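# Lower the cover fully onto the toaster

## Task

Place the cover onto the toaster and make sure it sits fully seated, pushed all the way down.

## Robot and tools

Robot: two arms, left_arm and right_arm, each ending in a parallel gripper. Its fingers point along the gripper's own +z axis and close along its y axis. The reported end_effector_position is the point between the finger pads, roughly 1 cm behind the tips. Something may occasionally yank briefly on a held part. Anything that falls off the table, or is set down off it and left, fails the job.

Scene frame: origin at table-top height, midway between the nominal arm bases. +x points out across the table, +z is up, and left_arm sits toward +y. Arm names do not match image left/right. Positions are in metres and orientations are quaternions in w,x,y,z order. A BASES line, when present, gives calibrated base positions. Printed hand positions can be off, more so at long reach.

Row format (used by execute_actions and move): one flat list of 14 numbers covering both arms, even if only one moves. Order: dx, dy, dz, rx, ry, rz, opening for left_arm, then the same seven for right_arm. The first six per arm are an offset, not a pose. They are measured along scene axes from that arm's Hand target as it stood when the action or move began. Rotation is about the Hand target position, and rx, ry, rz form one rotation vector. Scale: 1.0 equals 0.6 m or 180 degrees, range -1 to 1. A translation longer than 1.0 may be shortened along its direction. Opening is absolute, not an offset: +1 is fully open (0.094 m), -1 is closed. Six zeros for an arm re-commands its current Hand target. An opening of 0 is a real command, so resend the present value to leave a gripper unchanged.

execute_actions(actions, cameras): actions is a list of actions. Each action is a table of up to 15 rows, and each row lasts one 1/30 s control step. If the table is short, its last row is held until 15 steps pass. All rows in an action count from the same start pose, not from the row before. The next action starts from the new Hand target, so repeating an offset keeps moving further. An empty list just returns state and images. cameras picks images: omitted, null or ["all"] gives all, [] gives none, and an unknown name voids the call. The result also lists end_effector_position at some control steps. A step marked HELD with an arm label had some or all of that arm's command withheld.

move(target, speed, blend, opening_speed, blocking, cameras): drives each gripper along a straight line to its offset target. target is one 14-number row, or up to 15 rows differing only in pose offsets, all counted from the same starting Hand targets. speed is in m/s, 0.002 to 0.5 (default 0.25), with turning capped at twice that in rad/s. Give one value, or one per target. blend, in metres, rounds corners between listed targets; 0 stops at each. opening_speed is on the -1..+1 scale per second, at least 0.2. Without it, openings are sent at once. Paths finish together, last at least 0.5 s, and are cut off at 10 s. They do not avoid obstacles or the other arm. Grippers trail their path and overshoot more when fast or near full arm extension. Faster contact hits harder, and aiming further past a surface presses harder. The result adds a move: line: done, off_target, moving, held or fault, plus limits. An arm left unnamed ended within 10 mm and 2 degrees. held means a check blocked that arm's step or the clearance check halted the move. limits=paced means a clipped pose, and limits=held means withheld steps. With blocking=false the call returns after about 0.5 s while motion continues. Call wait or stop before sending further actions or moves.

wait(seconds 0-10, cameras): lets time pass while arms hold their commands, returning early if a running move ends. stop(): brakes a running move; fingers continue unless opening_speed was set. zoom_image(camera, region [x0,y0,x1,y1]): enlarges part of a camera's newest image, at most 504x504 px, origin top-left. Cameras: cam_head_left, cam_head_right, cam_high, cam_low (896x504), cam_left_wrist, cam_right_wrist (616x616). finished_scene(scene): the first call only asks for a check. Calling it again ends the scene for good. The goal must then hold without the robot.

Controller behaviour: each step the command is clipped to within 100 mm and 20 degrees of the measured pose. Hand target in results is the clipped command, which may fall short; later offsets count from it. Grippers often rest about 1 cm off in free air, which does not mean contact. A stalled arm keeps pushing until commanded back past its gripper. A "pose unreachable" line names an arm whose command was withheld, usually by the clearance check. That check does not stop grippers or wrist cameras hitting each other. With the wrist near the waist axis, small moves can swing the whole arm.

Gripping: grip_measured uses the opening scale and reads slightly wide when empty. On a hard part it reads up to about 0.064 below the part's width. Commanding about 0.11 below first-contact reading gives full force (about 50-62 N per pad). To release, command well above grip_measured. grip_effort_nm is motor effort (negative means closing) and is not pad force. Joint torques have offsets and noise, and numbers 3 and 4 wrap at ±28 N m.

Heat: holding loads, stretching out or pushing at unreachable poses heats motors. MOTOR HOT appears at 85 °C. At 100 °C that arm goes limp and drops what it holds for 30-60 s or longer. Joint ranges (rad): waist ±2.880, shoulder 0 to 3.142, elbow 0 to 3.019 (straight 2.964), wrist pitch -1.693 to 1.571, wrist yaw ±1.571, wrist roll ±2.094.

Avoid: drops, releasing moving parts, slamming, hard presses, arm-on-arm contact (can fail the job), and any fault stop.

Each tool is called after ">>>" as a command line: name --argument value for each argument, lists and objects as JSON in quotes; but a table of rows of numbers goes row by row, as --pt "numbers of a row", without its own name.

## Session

>>> execute_actions --actions '[]'

Scene clock: 0.00 s.
left_arm: end_effector_position=(+0.8187, +0.4017, +0.3455) grip_measured=+1.000 grip_effort_nm=n/a end_effector_quat_wxyz=(+0.461, -0.430, +0.774, -0.063) | right_arm: end_effector_position=(+0.1981, -0.4657, +0.2507) grip_measured=+1.000 grip_effort_nm=n/a end_effector_quat_wxyz=(-0.002, +0.125, +0.992, +0.026)
Joint positions: left_arm=[0.121 2.185 2.374 -0.807 -0.201 -0.783 0.094] | right_arm=[-0.96 1.164 1.053 -1.499 -0.034 -0.672 0.094]
Joint velocities: left_arm=[-0.015 -0.005 -0.012 -0.002 0.037 -0.051 0] | right_arm=[-0.015 -0.015 -0.002 -0.022 0.007 -0.066 0]
Joint torques (N m): no reading
Heat: left arm: hottest shoulder 30 °C; right arm: hottest shoulder 31 °C.
Hand target: left_arm +0.8194, +0.4018, +0.3706; +0.478, -0.427, +0.764, -0.070 | right_arm +0.2019, -0.4708, +0.2586; +0.006, +0.125, +0.992, +0.018
Tool commands: left_gripper/opening=+1.0 right_gripper/opening=+1.0

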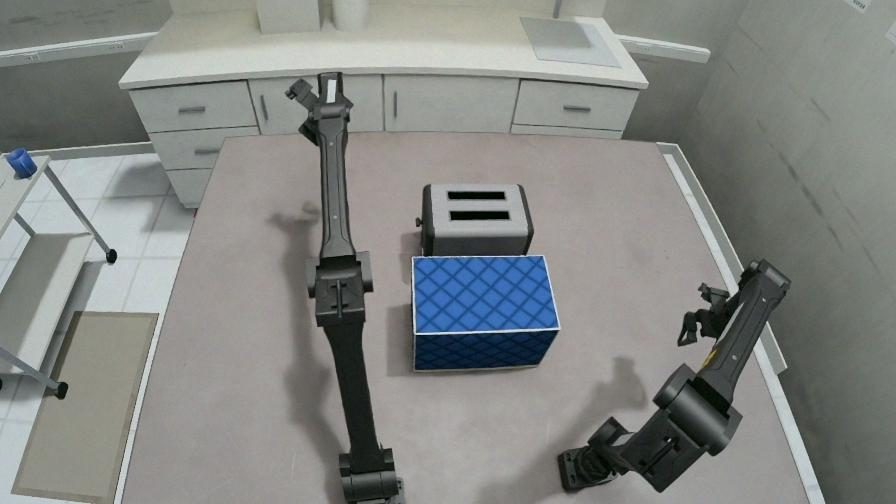

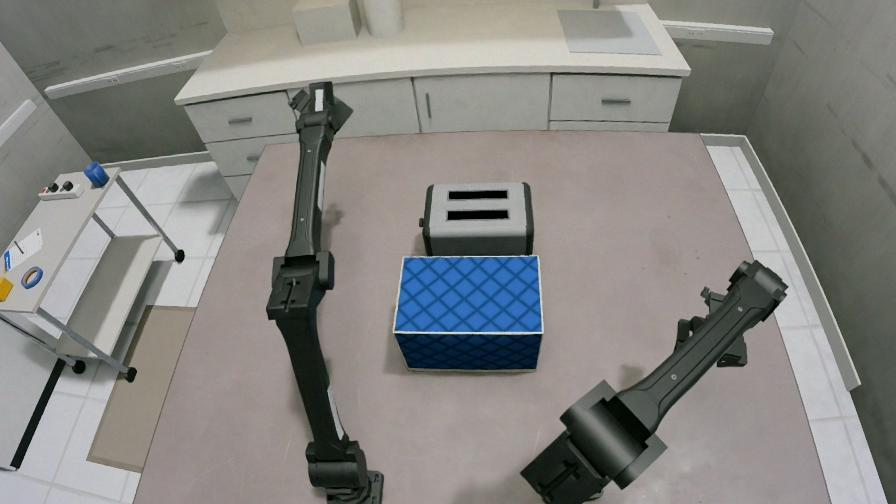

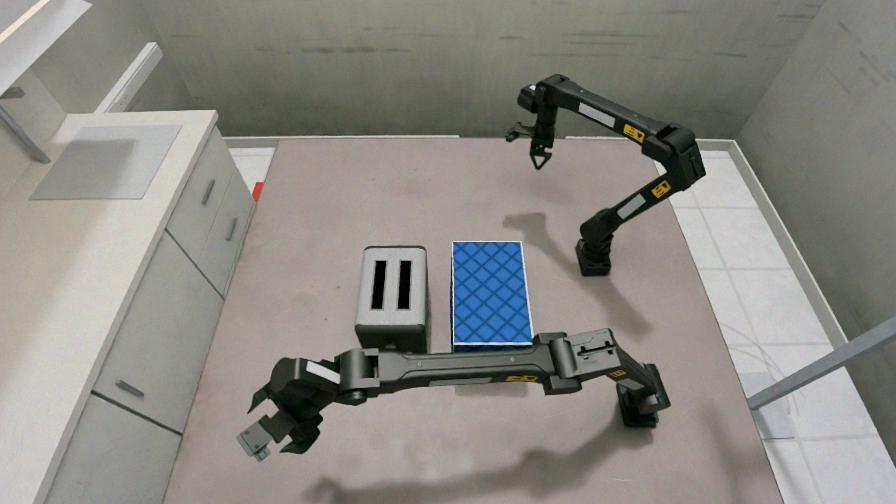

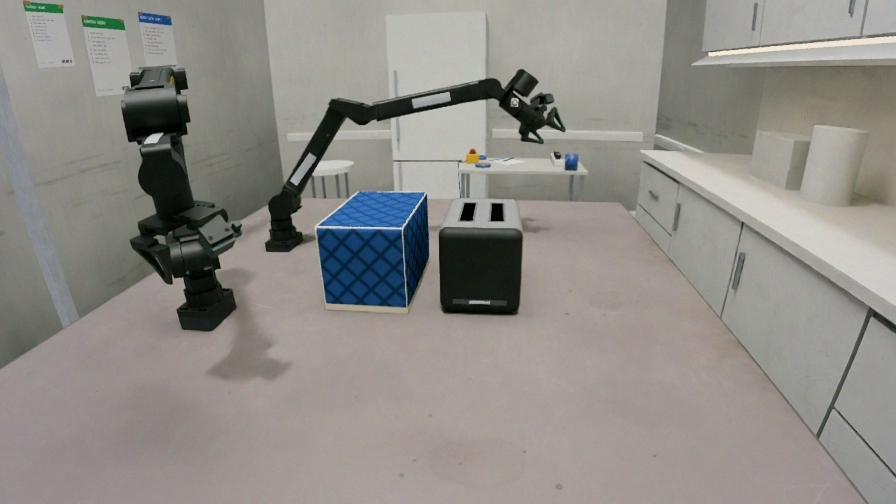

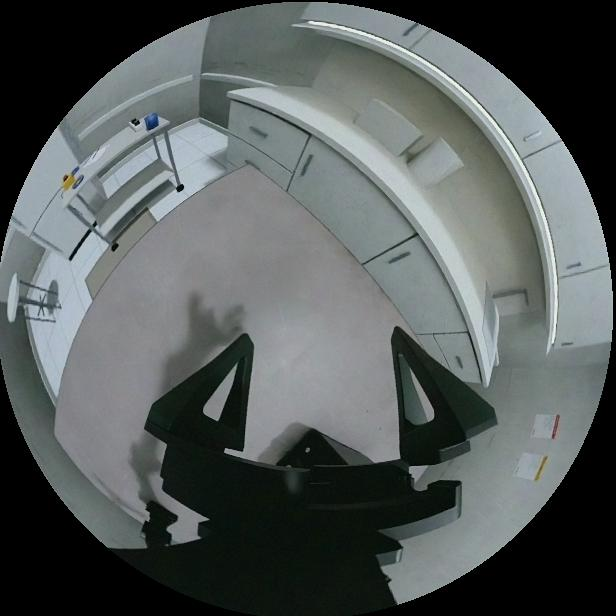

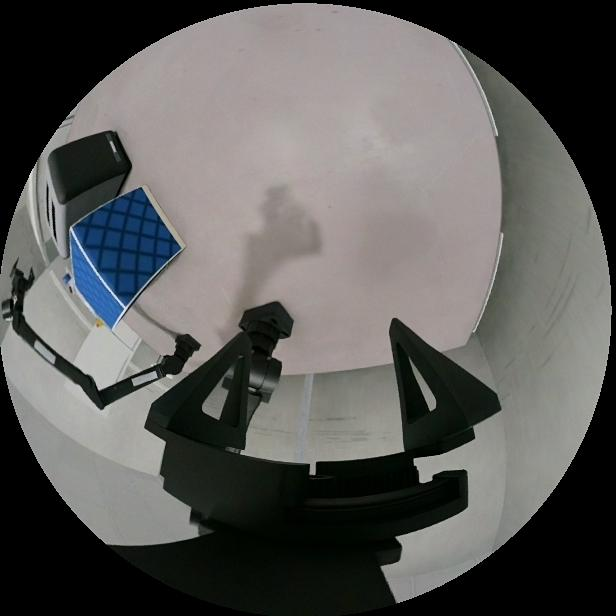

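>>> move --target '[-0.745,-0.395,-0.11,-0.003,0.176,-0.31,0.6,0.283,0.51,0.08,0.084,-0.119,0.057,0.6]' --cameras '["cam_head_right","cam_high","cam_left_wrist","cam_right_wrist"]'

Scene clock: 13.93 s.
left_arm: end_effector_position=(+0.3769, +0.1693, +0.2918) grip_measured=+0.602 grip_effort_nm=-0.105 end_effector_quat_wxyz=(+0.161, -0.048, +0.971, -0.169) | right_arm: end_effector_position=(+0.3624, -0.1662, +0.3082) grip_measured=+0.602 grip_effort_nm=-0.110 end_effector_quat_wxyz=(+0.171, +0.031, +0.968, +0.183)
Joint positions: left_arm=[-0.104 1.209 1.187 -1.167 0.282 -0.253 0.075] | right_arm=[-0.032 1.028 1.039 -1.206 -0.349 0.136 0.075]
Joint velocities: left_arm=[-0.005 -0.005 0.012 -0.002 0.037 0.007 0] | right_arm=[-0.005 -0.005 -0.007 -0.032 -0.051 -0.007 0]
Joint torques (N m): left_arm=[-1.08 -11.75 8.02 0.29 0.24 0.19] | right_arm=[-0.09 -3.25 11.71 1.1 0 0.25]
Heat: left arm: hottest shoulder 33 °C; right arm: hottest shoulder 31 °C.
Hand target: left_arm +0.3714, +0.1633, +0.3009; +0.167, -0.035, +0.970, -0.171 | right_arm +0.3719, -0.1627, +0.3136; +0.176, +0.032, +0.967, +0.183
Off the commanded pose: left_arm 0.014 m, 2 deg | right_arm 0.010 m, 1 deg.
move: off_target (left_arm)
Images, in order (width x height): cam_head_right 896x504, cam_high 896x504, cam_left_wrist 616x616, cam_right_wrist 616x616.

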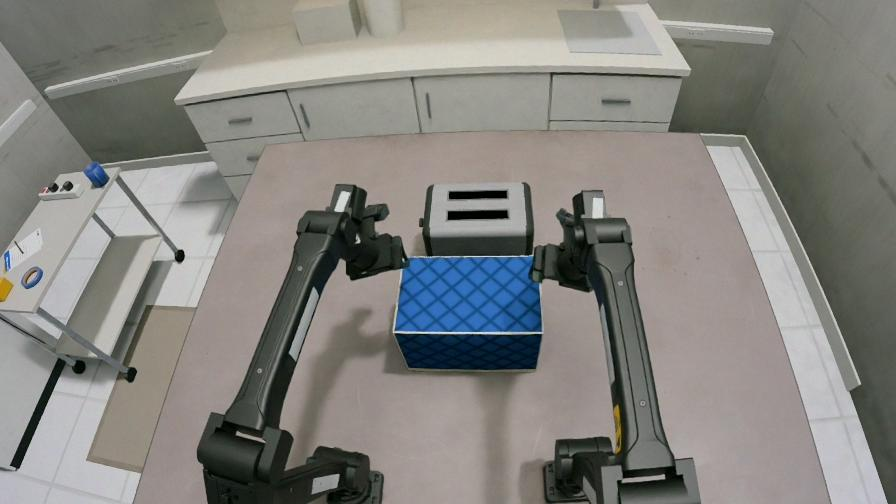

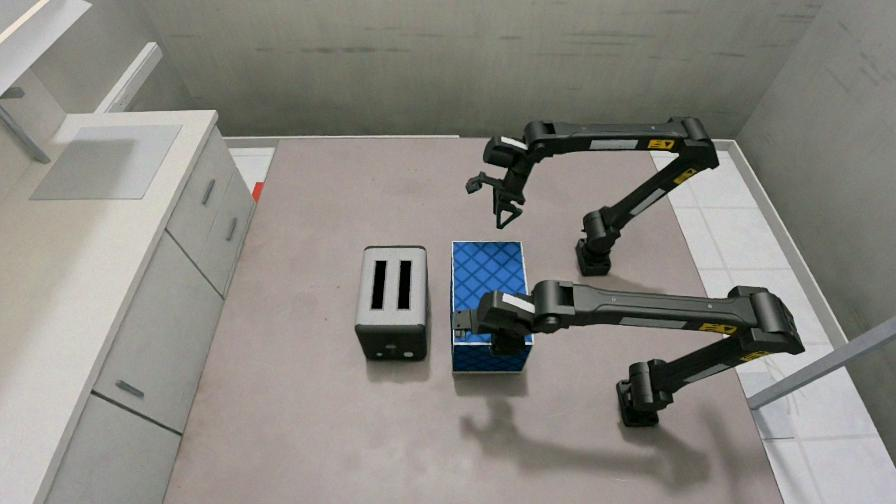

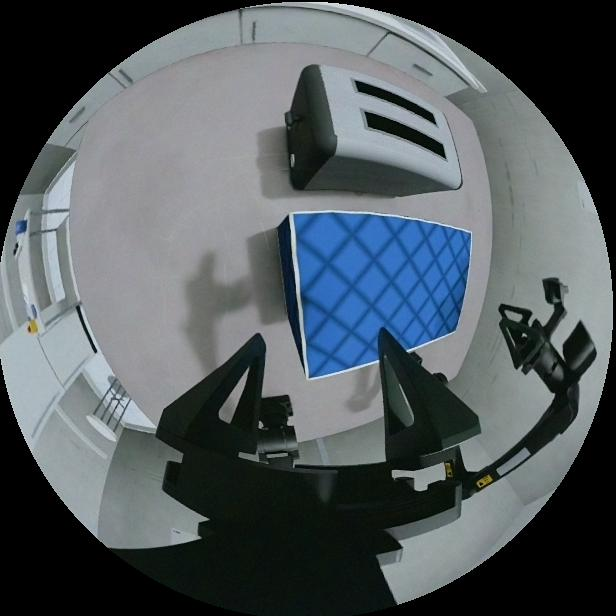

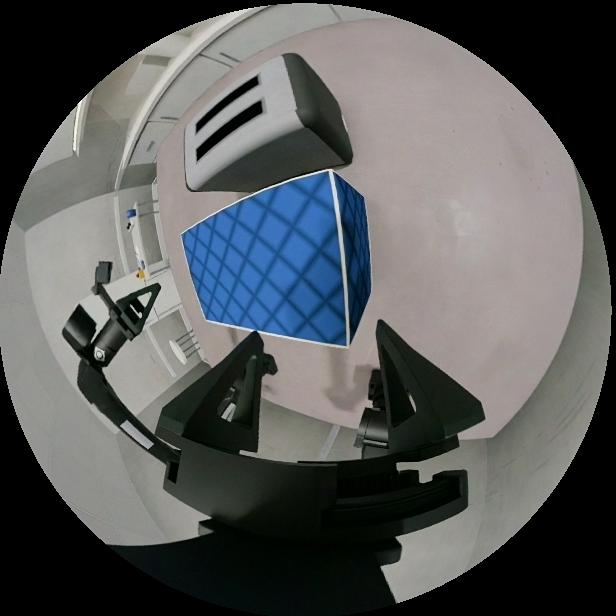

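>>> move --target '[0.022,-0.025,-0.177,0,0,0,0.6,0.03,0.025,-0.19,0,0,0,0.6]' --speed 0.12

Scene clock: 30.97 s.
left_arm: end_effector_position=(+0.3794, +0.1566, +0.1965) grip_measured=+0.602 grip_effort_nm=-0.105 end_effector_quat_wxyz=(+0.165, -0.037, +0.971, -0.170) | right_arm: end_effector_position=(+0.3887, -0.1516, +0.2091) grip_measured=+0.602 grip_effort_nm=-0.120 end_effector_quat_wxyz=(+0.186, +0.029, +0.965, +0.184)
Joint positions: left_arm=[-0.135 1.255 0.97 -0.889 0.276 -0.262 0.075] | right_arm=[0.014 1.123 0.832 -0.858 -0.331 0.182 0.075]
Joint velocities: left_arm=[-0.005 -0.005 -0.007 0.007 -0.022 0.037 0] | right_arm=[-0.024 0.005 -0.007 -0.022 -0.051 0.037 0]
Joint torques (N m): left_arm=[-1.08 -8.82 7.86 1.1 -0.01 -0.02] | right_arm=[0.03 -4.42 8.49 1.14 0.02 0.24]
Heat: left arm: hottest elbow 33 °C; right arm: hottest shoulder 31 °C.
Hand target: left_arm +0.3845, +0.1501, +0.1948; +0.167, -0.035, +0.970, -0.171 | right_arm +0.3884, -0.1474, +0.1994; +0.177, +0.032, +0.966, +0.184
Off the commanded pose: left_arm 0.010 m, 0 deg | right_arm 0.010 m, 1 deg.
move: done

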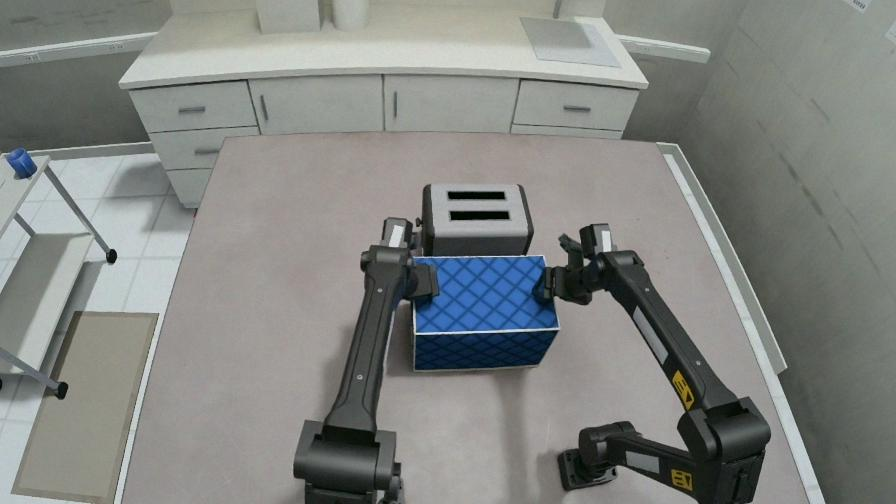

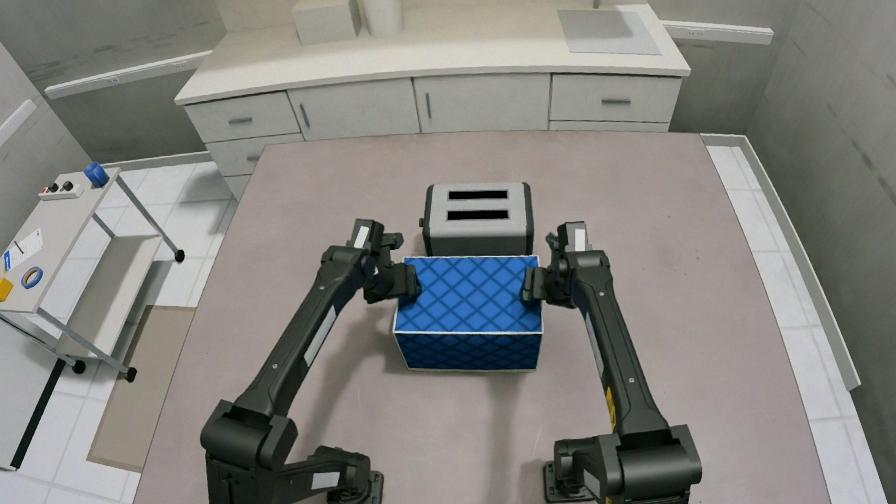

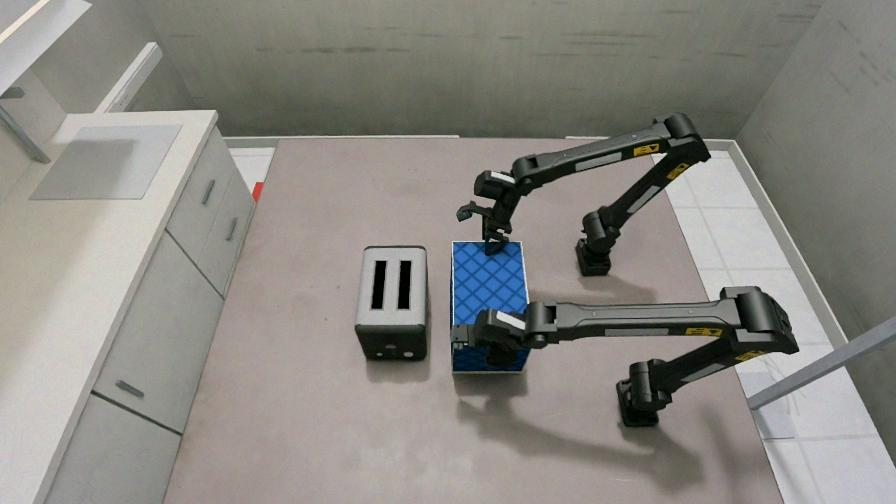

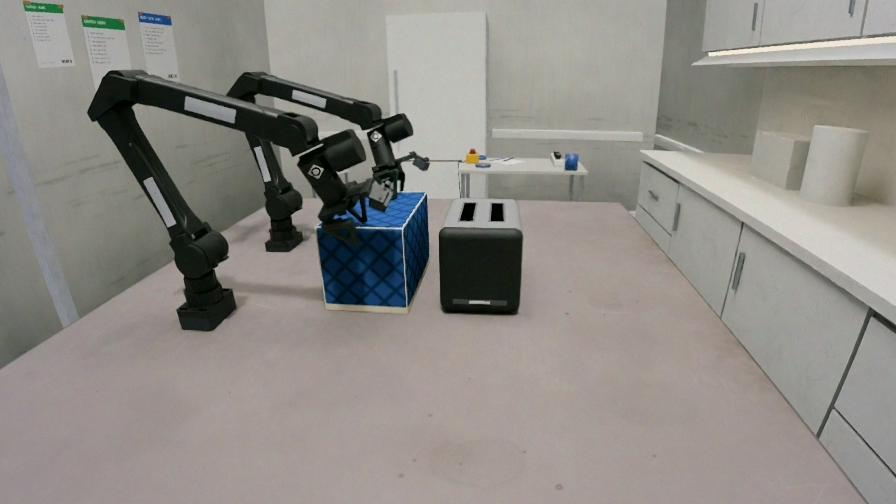

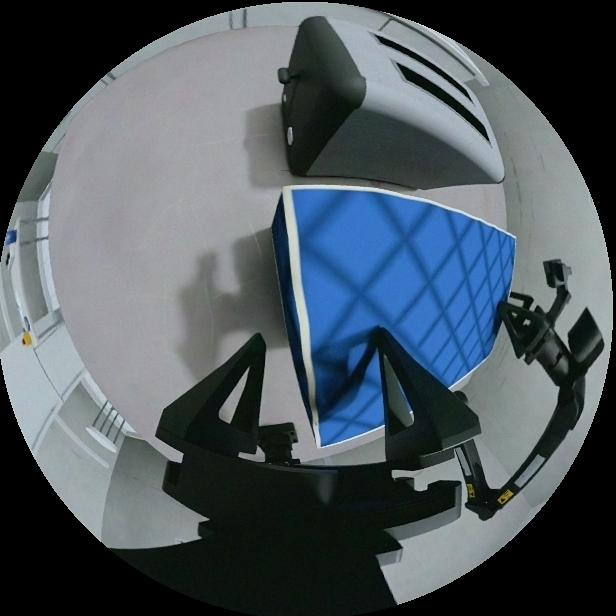

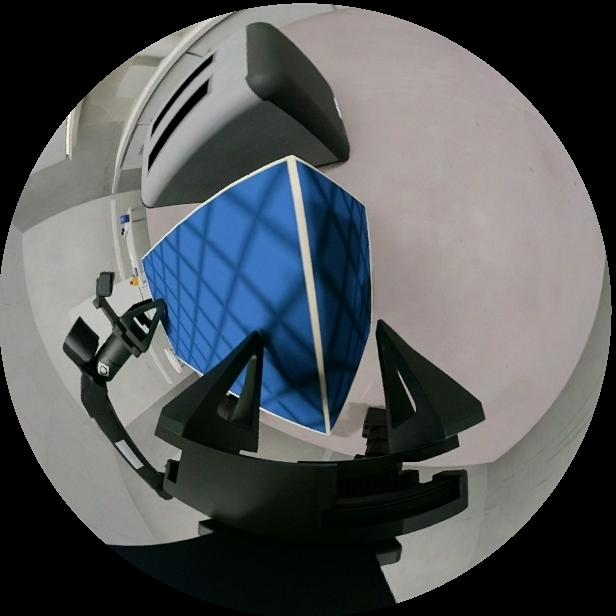

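>>> move --target '[0.0,-0.008,-0.036,0,0,0,0.6,0,0.002,-0.056,0,0,0,0.6]' --speed 0.06 --cameras '["cam_left_wrist","cam_right_wrist","cam_high"]'

>>> move --target '[0,0,0,0,0,0,-1,0,0,0,0,0,0,-1]' --opening_speed 1

Scene clock: 35.90 s.
left_arm: end_effector_position=(+0.3819, +0.1523, +0.1817) grip_measured=+0.602 grip_effort_nm=-0.110 end_effector_quat_wxyz=(+0.173, -0.037, +0.969, -0.172) | right_arm: end_effector_position=(+0.3905, -0.1505, +0.1788) grip_measured=+0.602 grip_effort_nm=-0.120 end_effector_quat_wxyz=(+0.191, +0.029, +0.964, +0.185)
Joint positions: left_arm=[-0.146 1.268 0.935 -0.823 0.272 -0.274 0.075] | right_arm=[0.017 1.156 0.769 -0.752 -0.33 0.187 0.075]
Joint velocities: left_arm=[-0.005 -0.015 0.002 -0.012 0.037 0.037 -0.001] | right_arm=[-0.015 0.005 -0.012 -0.002 0.051 0.022 -0.001]
Joint torques (N m): left_arm=[-1.38 -8 7.39 1.06 -0.06 -0.02] | right_arm=[0.15 -4.13 7.92 1.16 0.04 0.24]
Heat: left arm: hottest elbow 33 °C; right arm: hottest shoulder 31 °C.
Hand target: left_arm +0.3846, +0.1458, +0.1732; +0.167, -0.035, +0.970, -0.171 | right_arm +0.3879, -0.1462, +0.1658; +0.177, +0.032, +0.966, +0.184
Off the commanded pose: left_arm 0.011 m, 1 deg | right_arm 0.014 m, 2 deg.
move: off_target (left_arm, right_arm)
Images, in order (width x height): cam_high 896x504, cam_left_wrist 616x616, cam_right_wrist 616x616.

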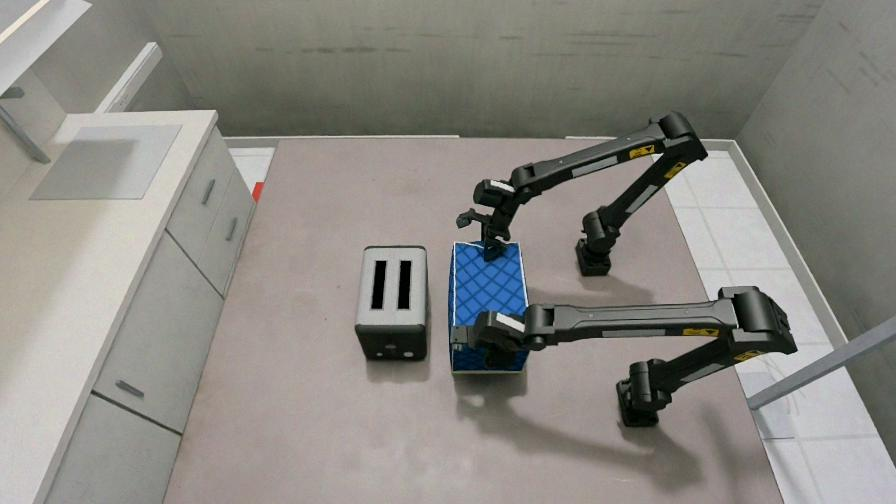

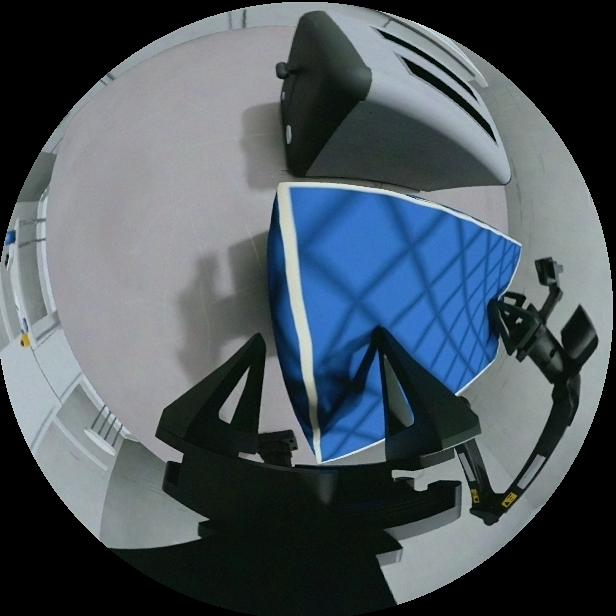

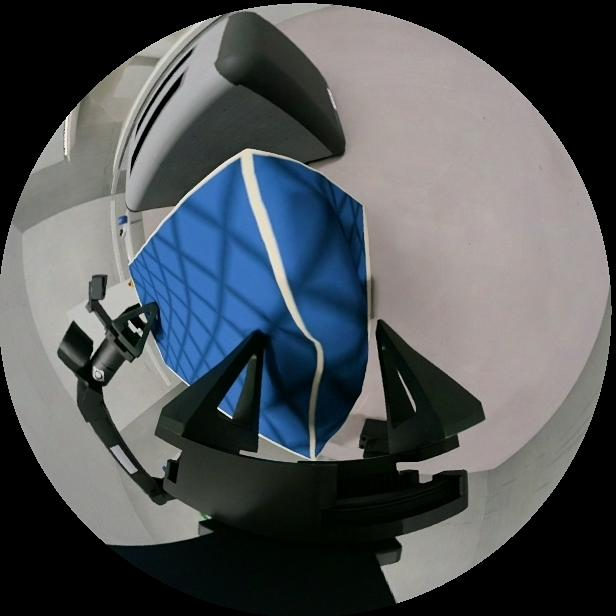

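Scene clock: 37.87 s.
left_arm: end_effector_position=(+0.3821, +0.1491, +0.1820) grip_measured=-0.891 grip_effort_nm=-1.028 end_effector_quat_wxyz=(+0.174, -0.034, +0.969, -0.173) | right_arm: end_effector_position=(+0.3911, -0.1487, +0.1792) grip_measured=-0.944 grip_effort_nm=-0.984 end_effector_quat_wxyz=(+0.192, +0.028, +0.963, +0.186)
Joint positions: left_arm=[-0.153 1.268 0.935 -0.818 0.272 -0.275 0.005] | right_arm=[0.021 1.156 0.769 -0.748 -0.33 0.189 0.003]
Joint velocities: left_arm=[-0.015 -0.005 0.012 -0.007 0.007 -0.022 -0.001] | right_arm=[0.015 -0.005 0.002 0.007 -0.022 0.022 -0.001]
Joint torques (N m): left_arm=[-0.85 -8.23 7.45 0.95 -0.01 -0.01] | right_arm=[-0.15 -4.13 7.94 0.98 0.05 0.21]
Heat: left arm: hottest elbow 33 °C; right arm: hottest shoulder 31 °C.
Hand target: left_arm +0.3846, +0.1457, +0.1733; +0.167, -0.035, +0.970, -0.171 | right_arm +0.3879, -0.1461, +0.1658; +0.177, +0.032, +0.966, +0.184
Off the commanded pose: left_arm 0.010 m, 1 deg | right_arm 0.014 m, 2 deg.
move: off_target (right_arm)

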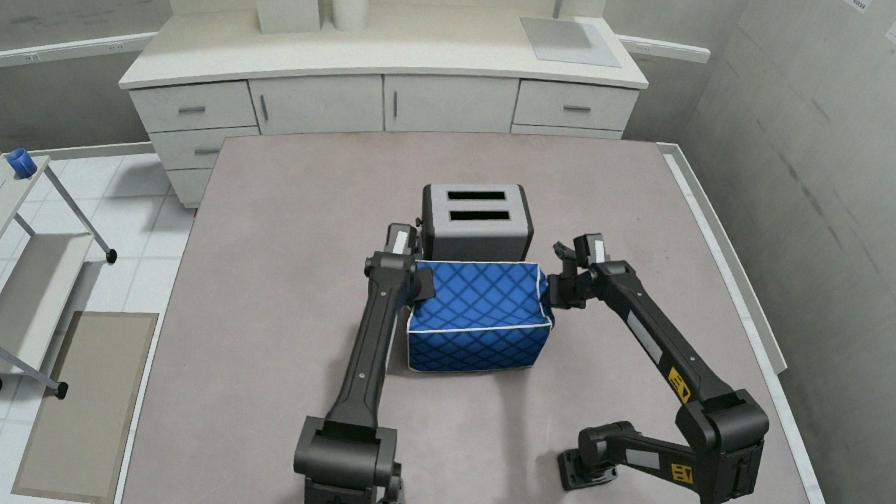

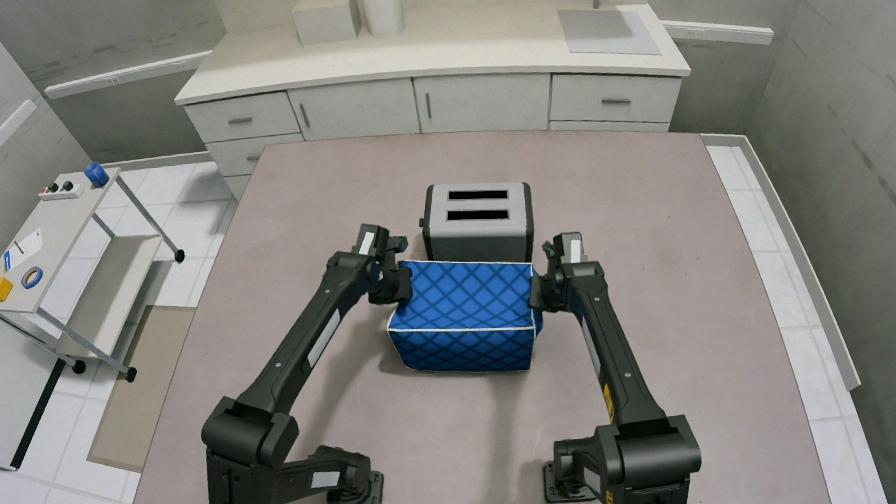

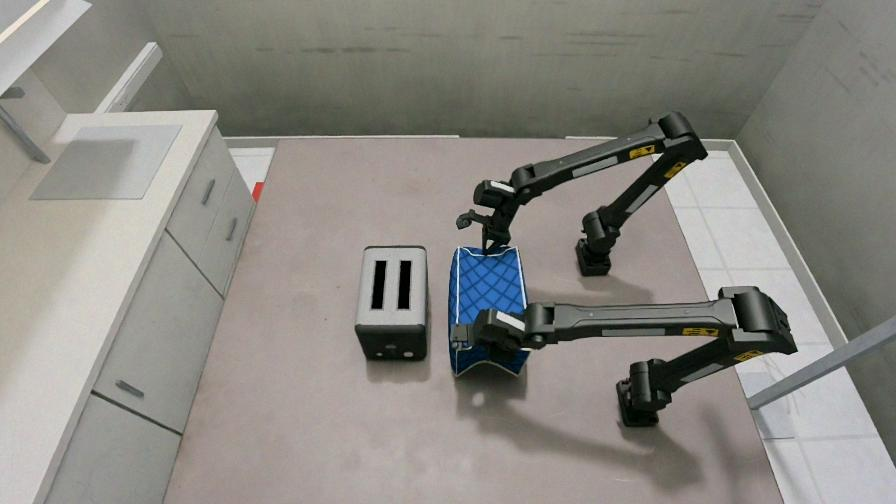

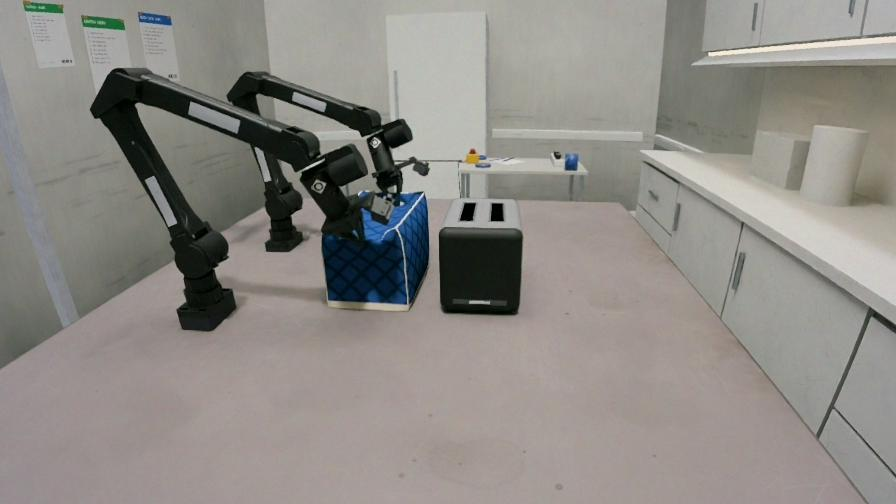

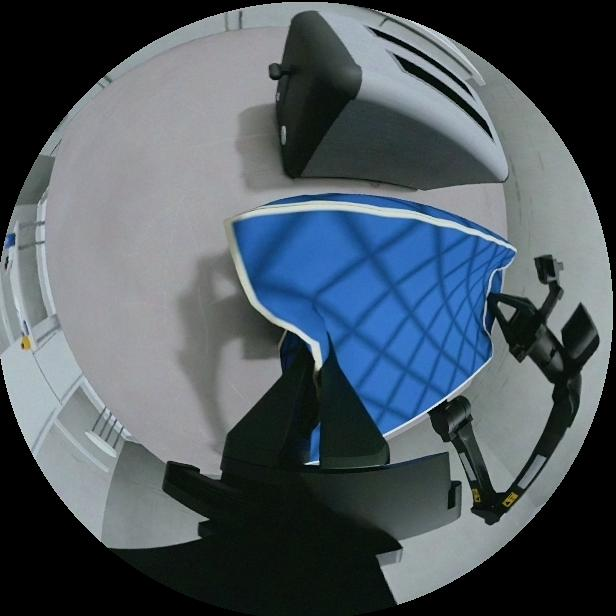

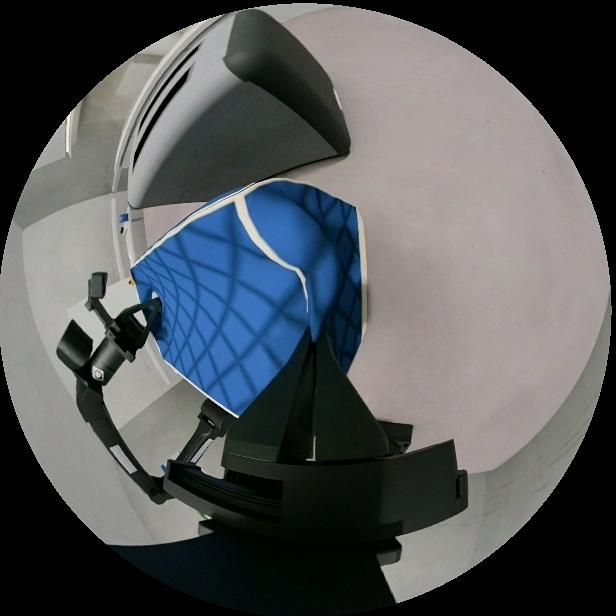

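>>> move --pt "0 0.005 0.4 0 0 0 -1 0 -0.005 0.41 0 0 0 -1" --speed 0.1 --cameras '["cam_head_right","cam_low"]'

Scene clock: 44.33 s.
left_arm: end_effector_position=(+0.3758, +0.1485, +0.3951) grip_measured=-0.891 grip_effort_nm=-1.033 end_effector_quat_wxyz=(+0.154, -0.036, +0.973, -0.170) | right_arm: end_effector_position=(+0.3791, -0.1484, +0.3912) grip_measured=-0.947 grip_effort_nm=-1.038 end_effector_quat_wxyz=(+0.160, +0.032, +0.969, +0.183)
Joint positions: left_arm=[-0.156 1.251 1.497 -1.438 0.272 -0.278 0.005] | right_arm=[0.023 1.109 1.316 -1.408 -0.331 0.189 0.002]
Joint velocities: left_arm=[-0.015 -0.005 -0.012 -0.012 0.022 -0.051 -0.001] | right_arm=[-0.015 -0.005 -0.002 -0.007 -0.051 0.022 0.001]
Joint torques (N m): left_arm=[-0.79 -8.94 11.33 0.27 -0.06 0.02] | right_arm=[-1.32 -4.13 14.8 0.54 -0.09 0.12]
Heat: left arm: hottest elbow 34 °C; right arm: hottest shoulder 31 °C.
Hand target: left_arm +0.3843, +0.1447, +0.4131; +0.167, -0.035, +0.970, -0.171 | right_arm +0.3913, -0.1491, +0.4119; +0.177, +0.032, +0.966, +0.184
Off the commanded pose: left_arm 0.020 m, 2 deg | right_arm 0.022 m, 2 deg.
move: off_target (left_arm, right_arm)
Images, in order (width x height): cam_head_right 896x504, cam_low 896x504.

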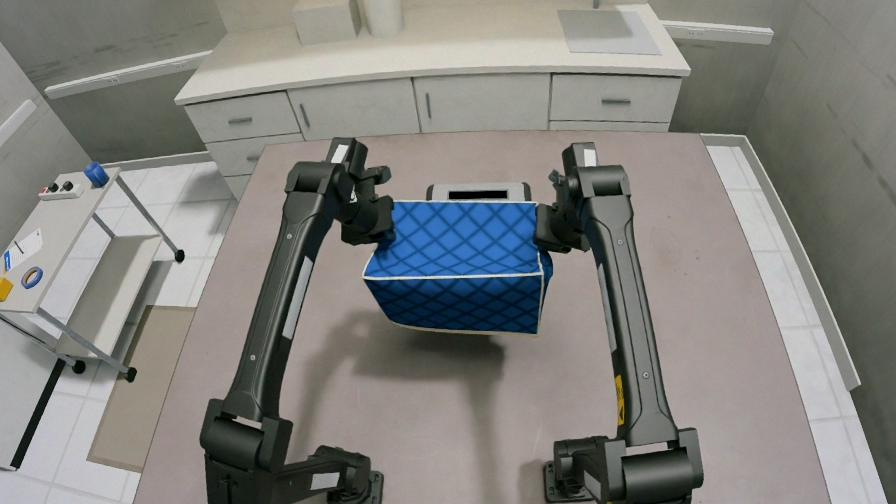

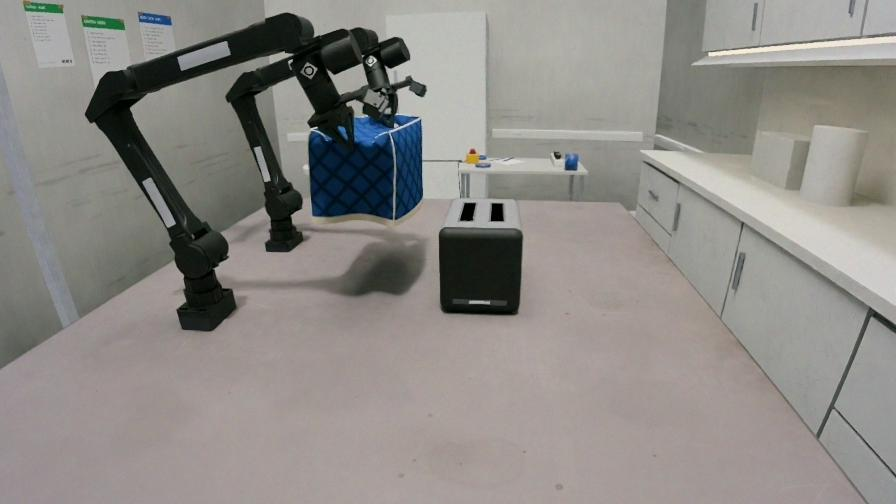

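>>> move --pt "0.0 0.005 0.1 0 0 0 -1 0.0 -0.01 0.1 0 0 0 -1" --pt "0.42 0.005 0.1 0 0 0 -1 0.408 -0.01 0.1 0 0 0 -1" --speed 0.12 --blend 0.03

Scene clock: 53.40 s.
left_arm: end_effector_position=(+0.6327, +0.1425, +0.4667) grip_measured=-0.891 grip_effort_nm=-1.038 end_effector_quat_wxyz=(+0.222, -0.037, +0.957, -0.181) | right_arm: end_effector_position=(+0.6265, -0.1531, +0.4595) grip_measured=-0.947 grip_effort_nm=-1.033 end_effector_quat_wxyz=(+0.165, +0.041, +0.969, +0.180)
Joint positions: left_arm=[-0.104 2.036 2.659 -1.682 0.29 -0.252 0.005] | right_arm=[-0.009 1.846 2.308 -1.66 -0.332 0.177 0.002]
Joint velocities: left_arm=[-0.015 -0.015 0.002 -0.017 0.007 -0.022 -0.001] | right_arm=[-0.005 -0.005 0.032 -0.007 0.022 0.051 0.001]
Joint torques (N m): left_arm=[0.73 -20.25 9.99 0.49 0.45 -0.02] | right_arm=[-1.38 -12.92 13.96 0.49 -0.49 -0.11]
Heat: left arm: hottest elbow 36 °C; right arm: hottest shoulder 31 °C.
Hand target: left_arm +0.6370, +0.1458, +0.4770; +0.167, -0.034, +0.970, -0.172 | right_arm +0.6368, -0.1541, +0.4675; +0.177, +0.032, +0.967, +0.183
Off the commanded pose: left_arm 0.009 m, 7 deg | right_arm 0.016 m, 2 deg.
joint sent to its limit (left arm) — joint 4 (wrist pitch), lower limit. The joint targets are off in position and orientation.
move: off_target (left_arm, right_arm)

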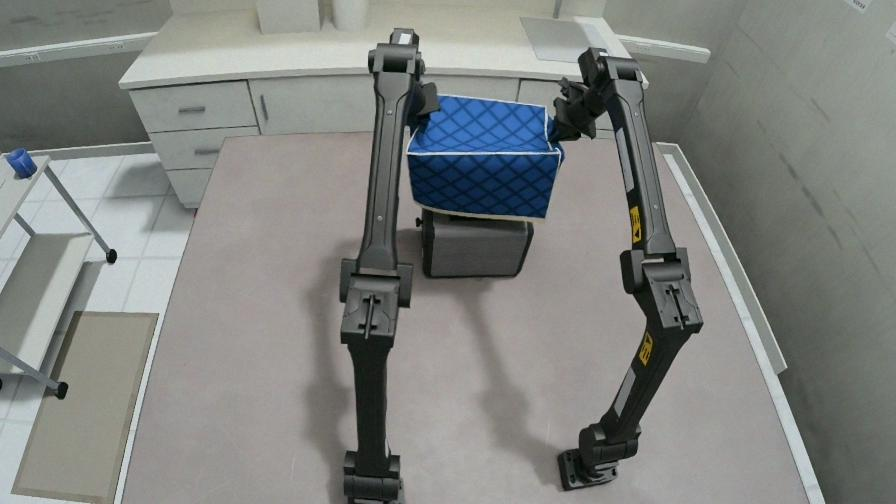

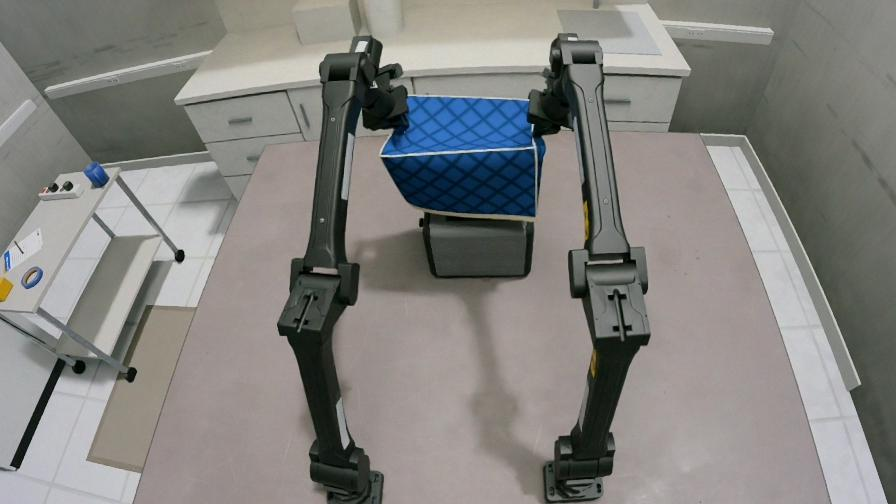

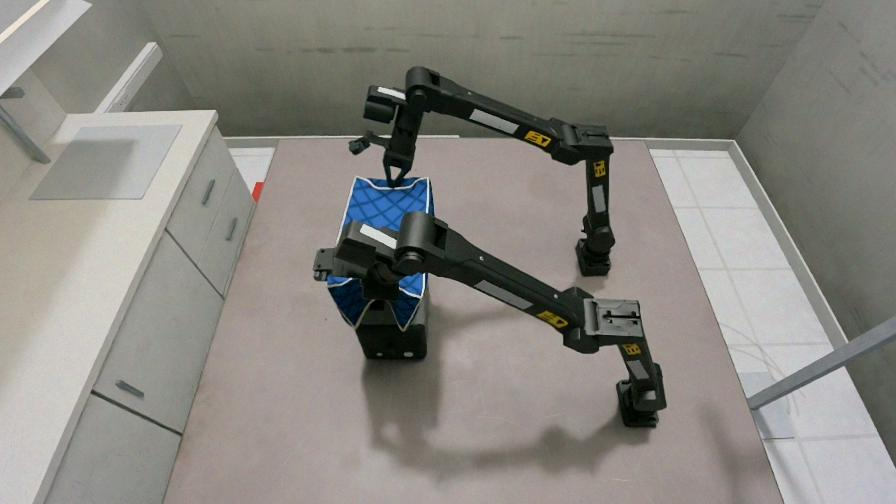

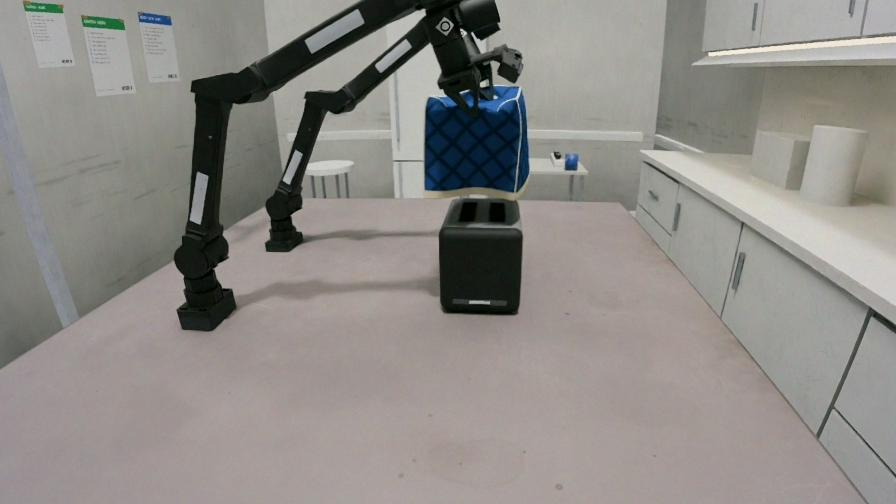

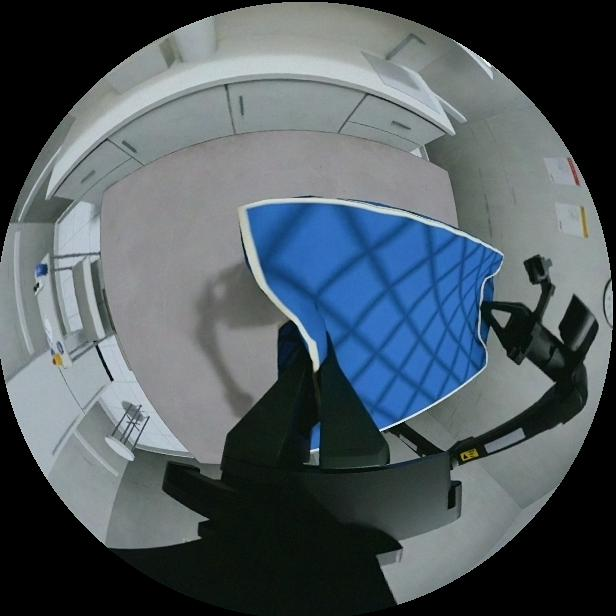

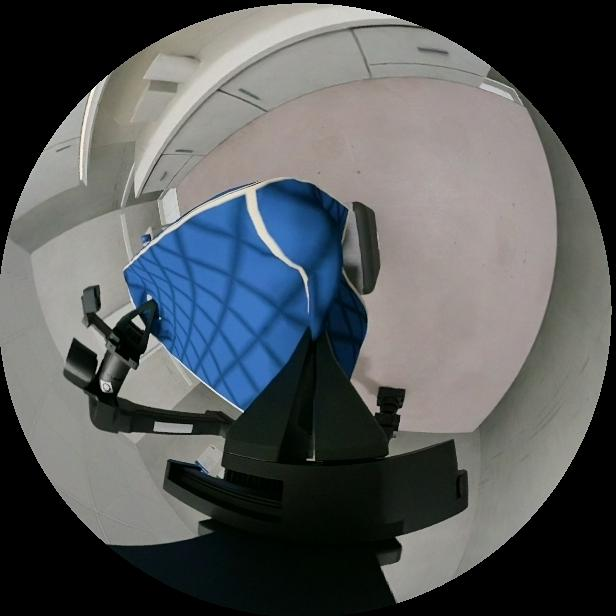

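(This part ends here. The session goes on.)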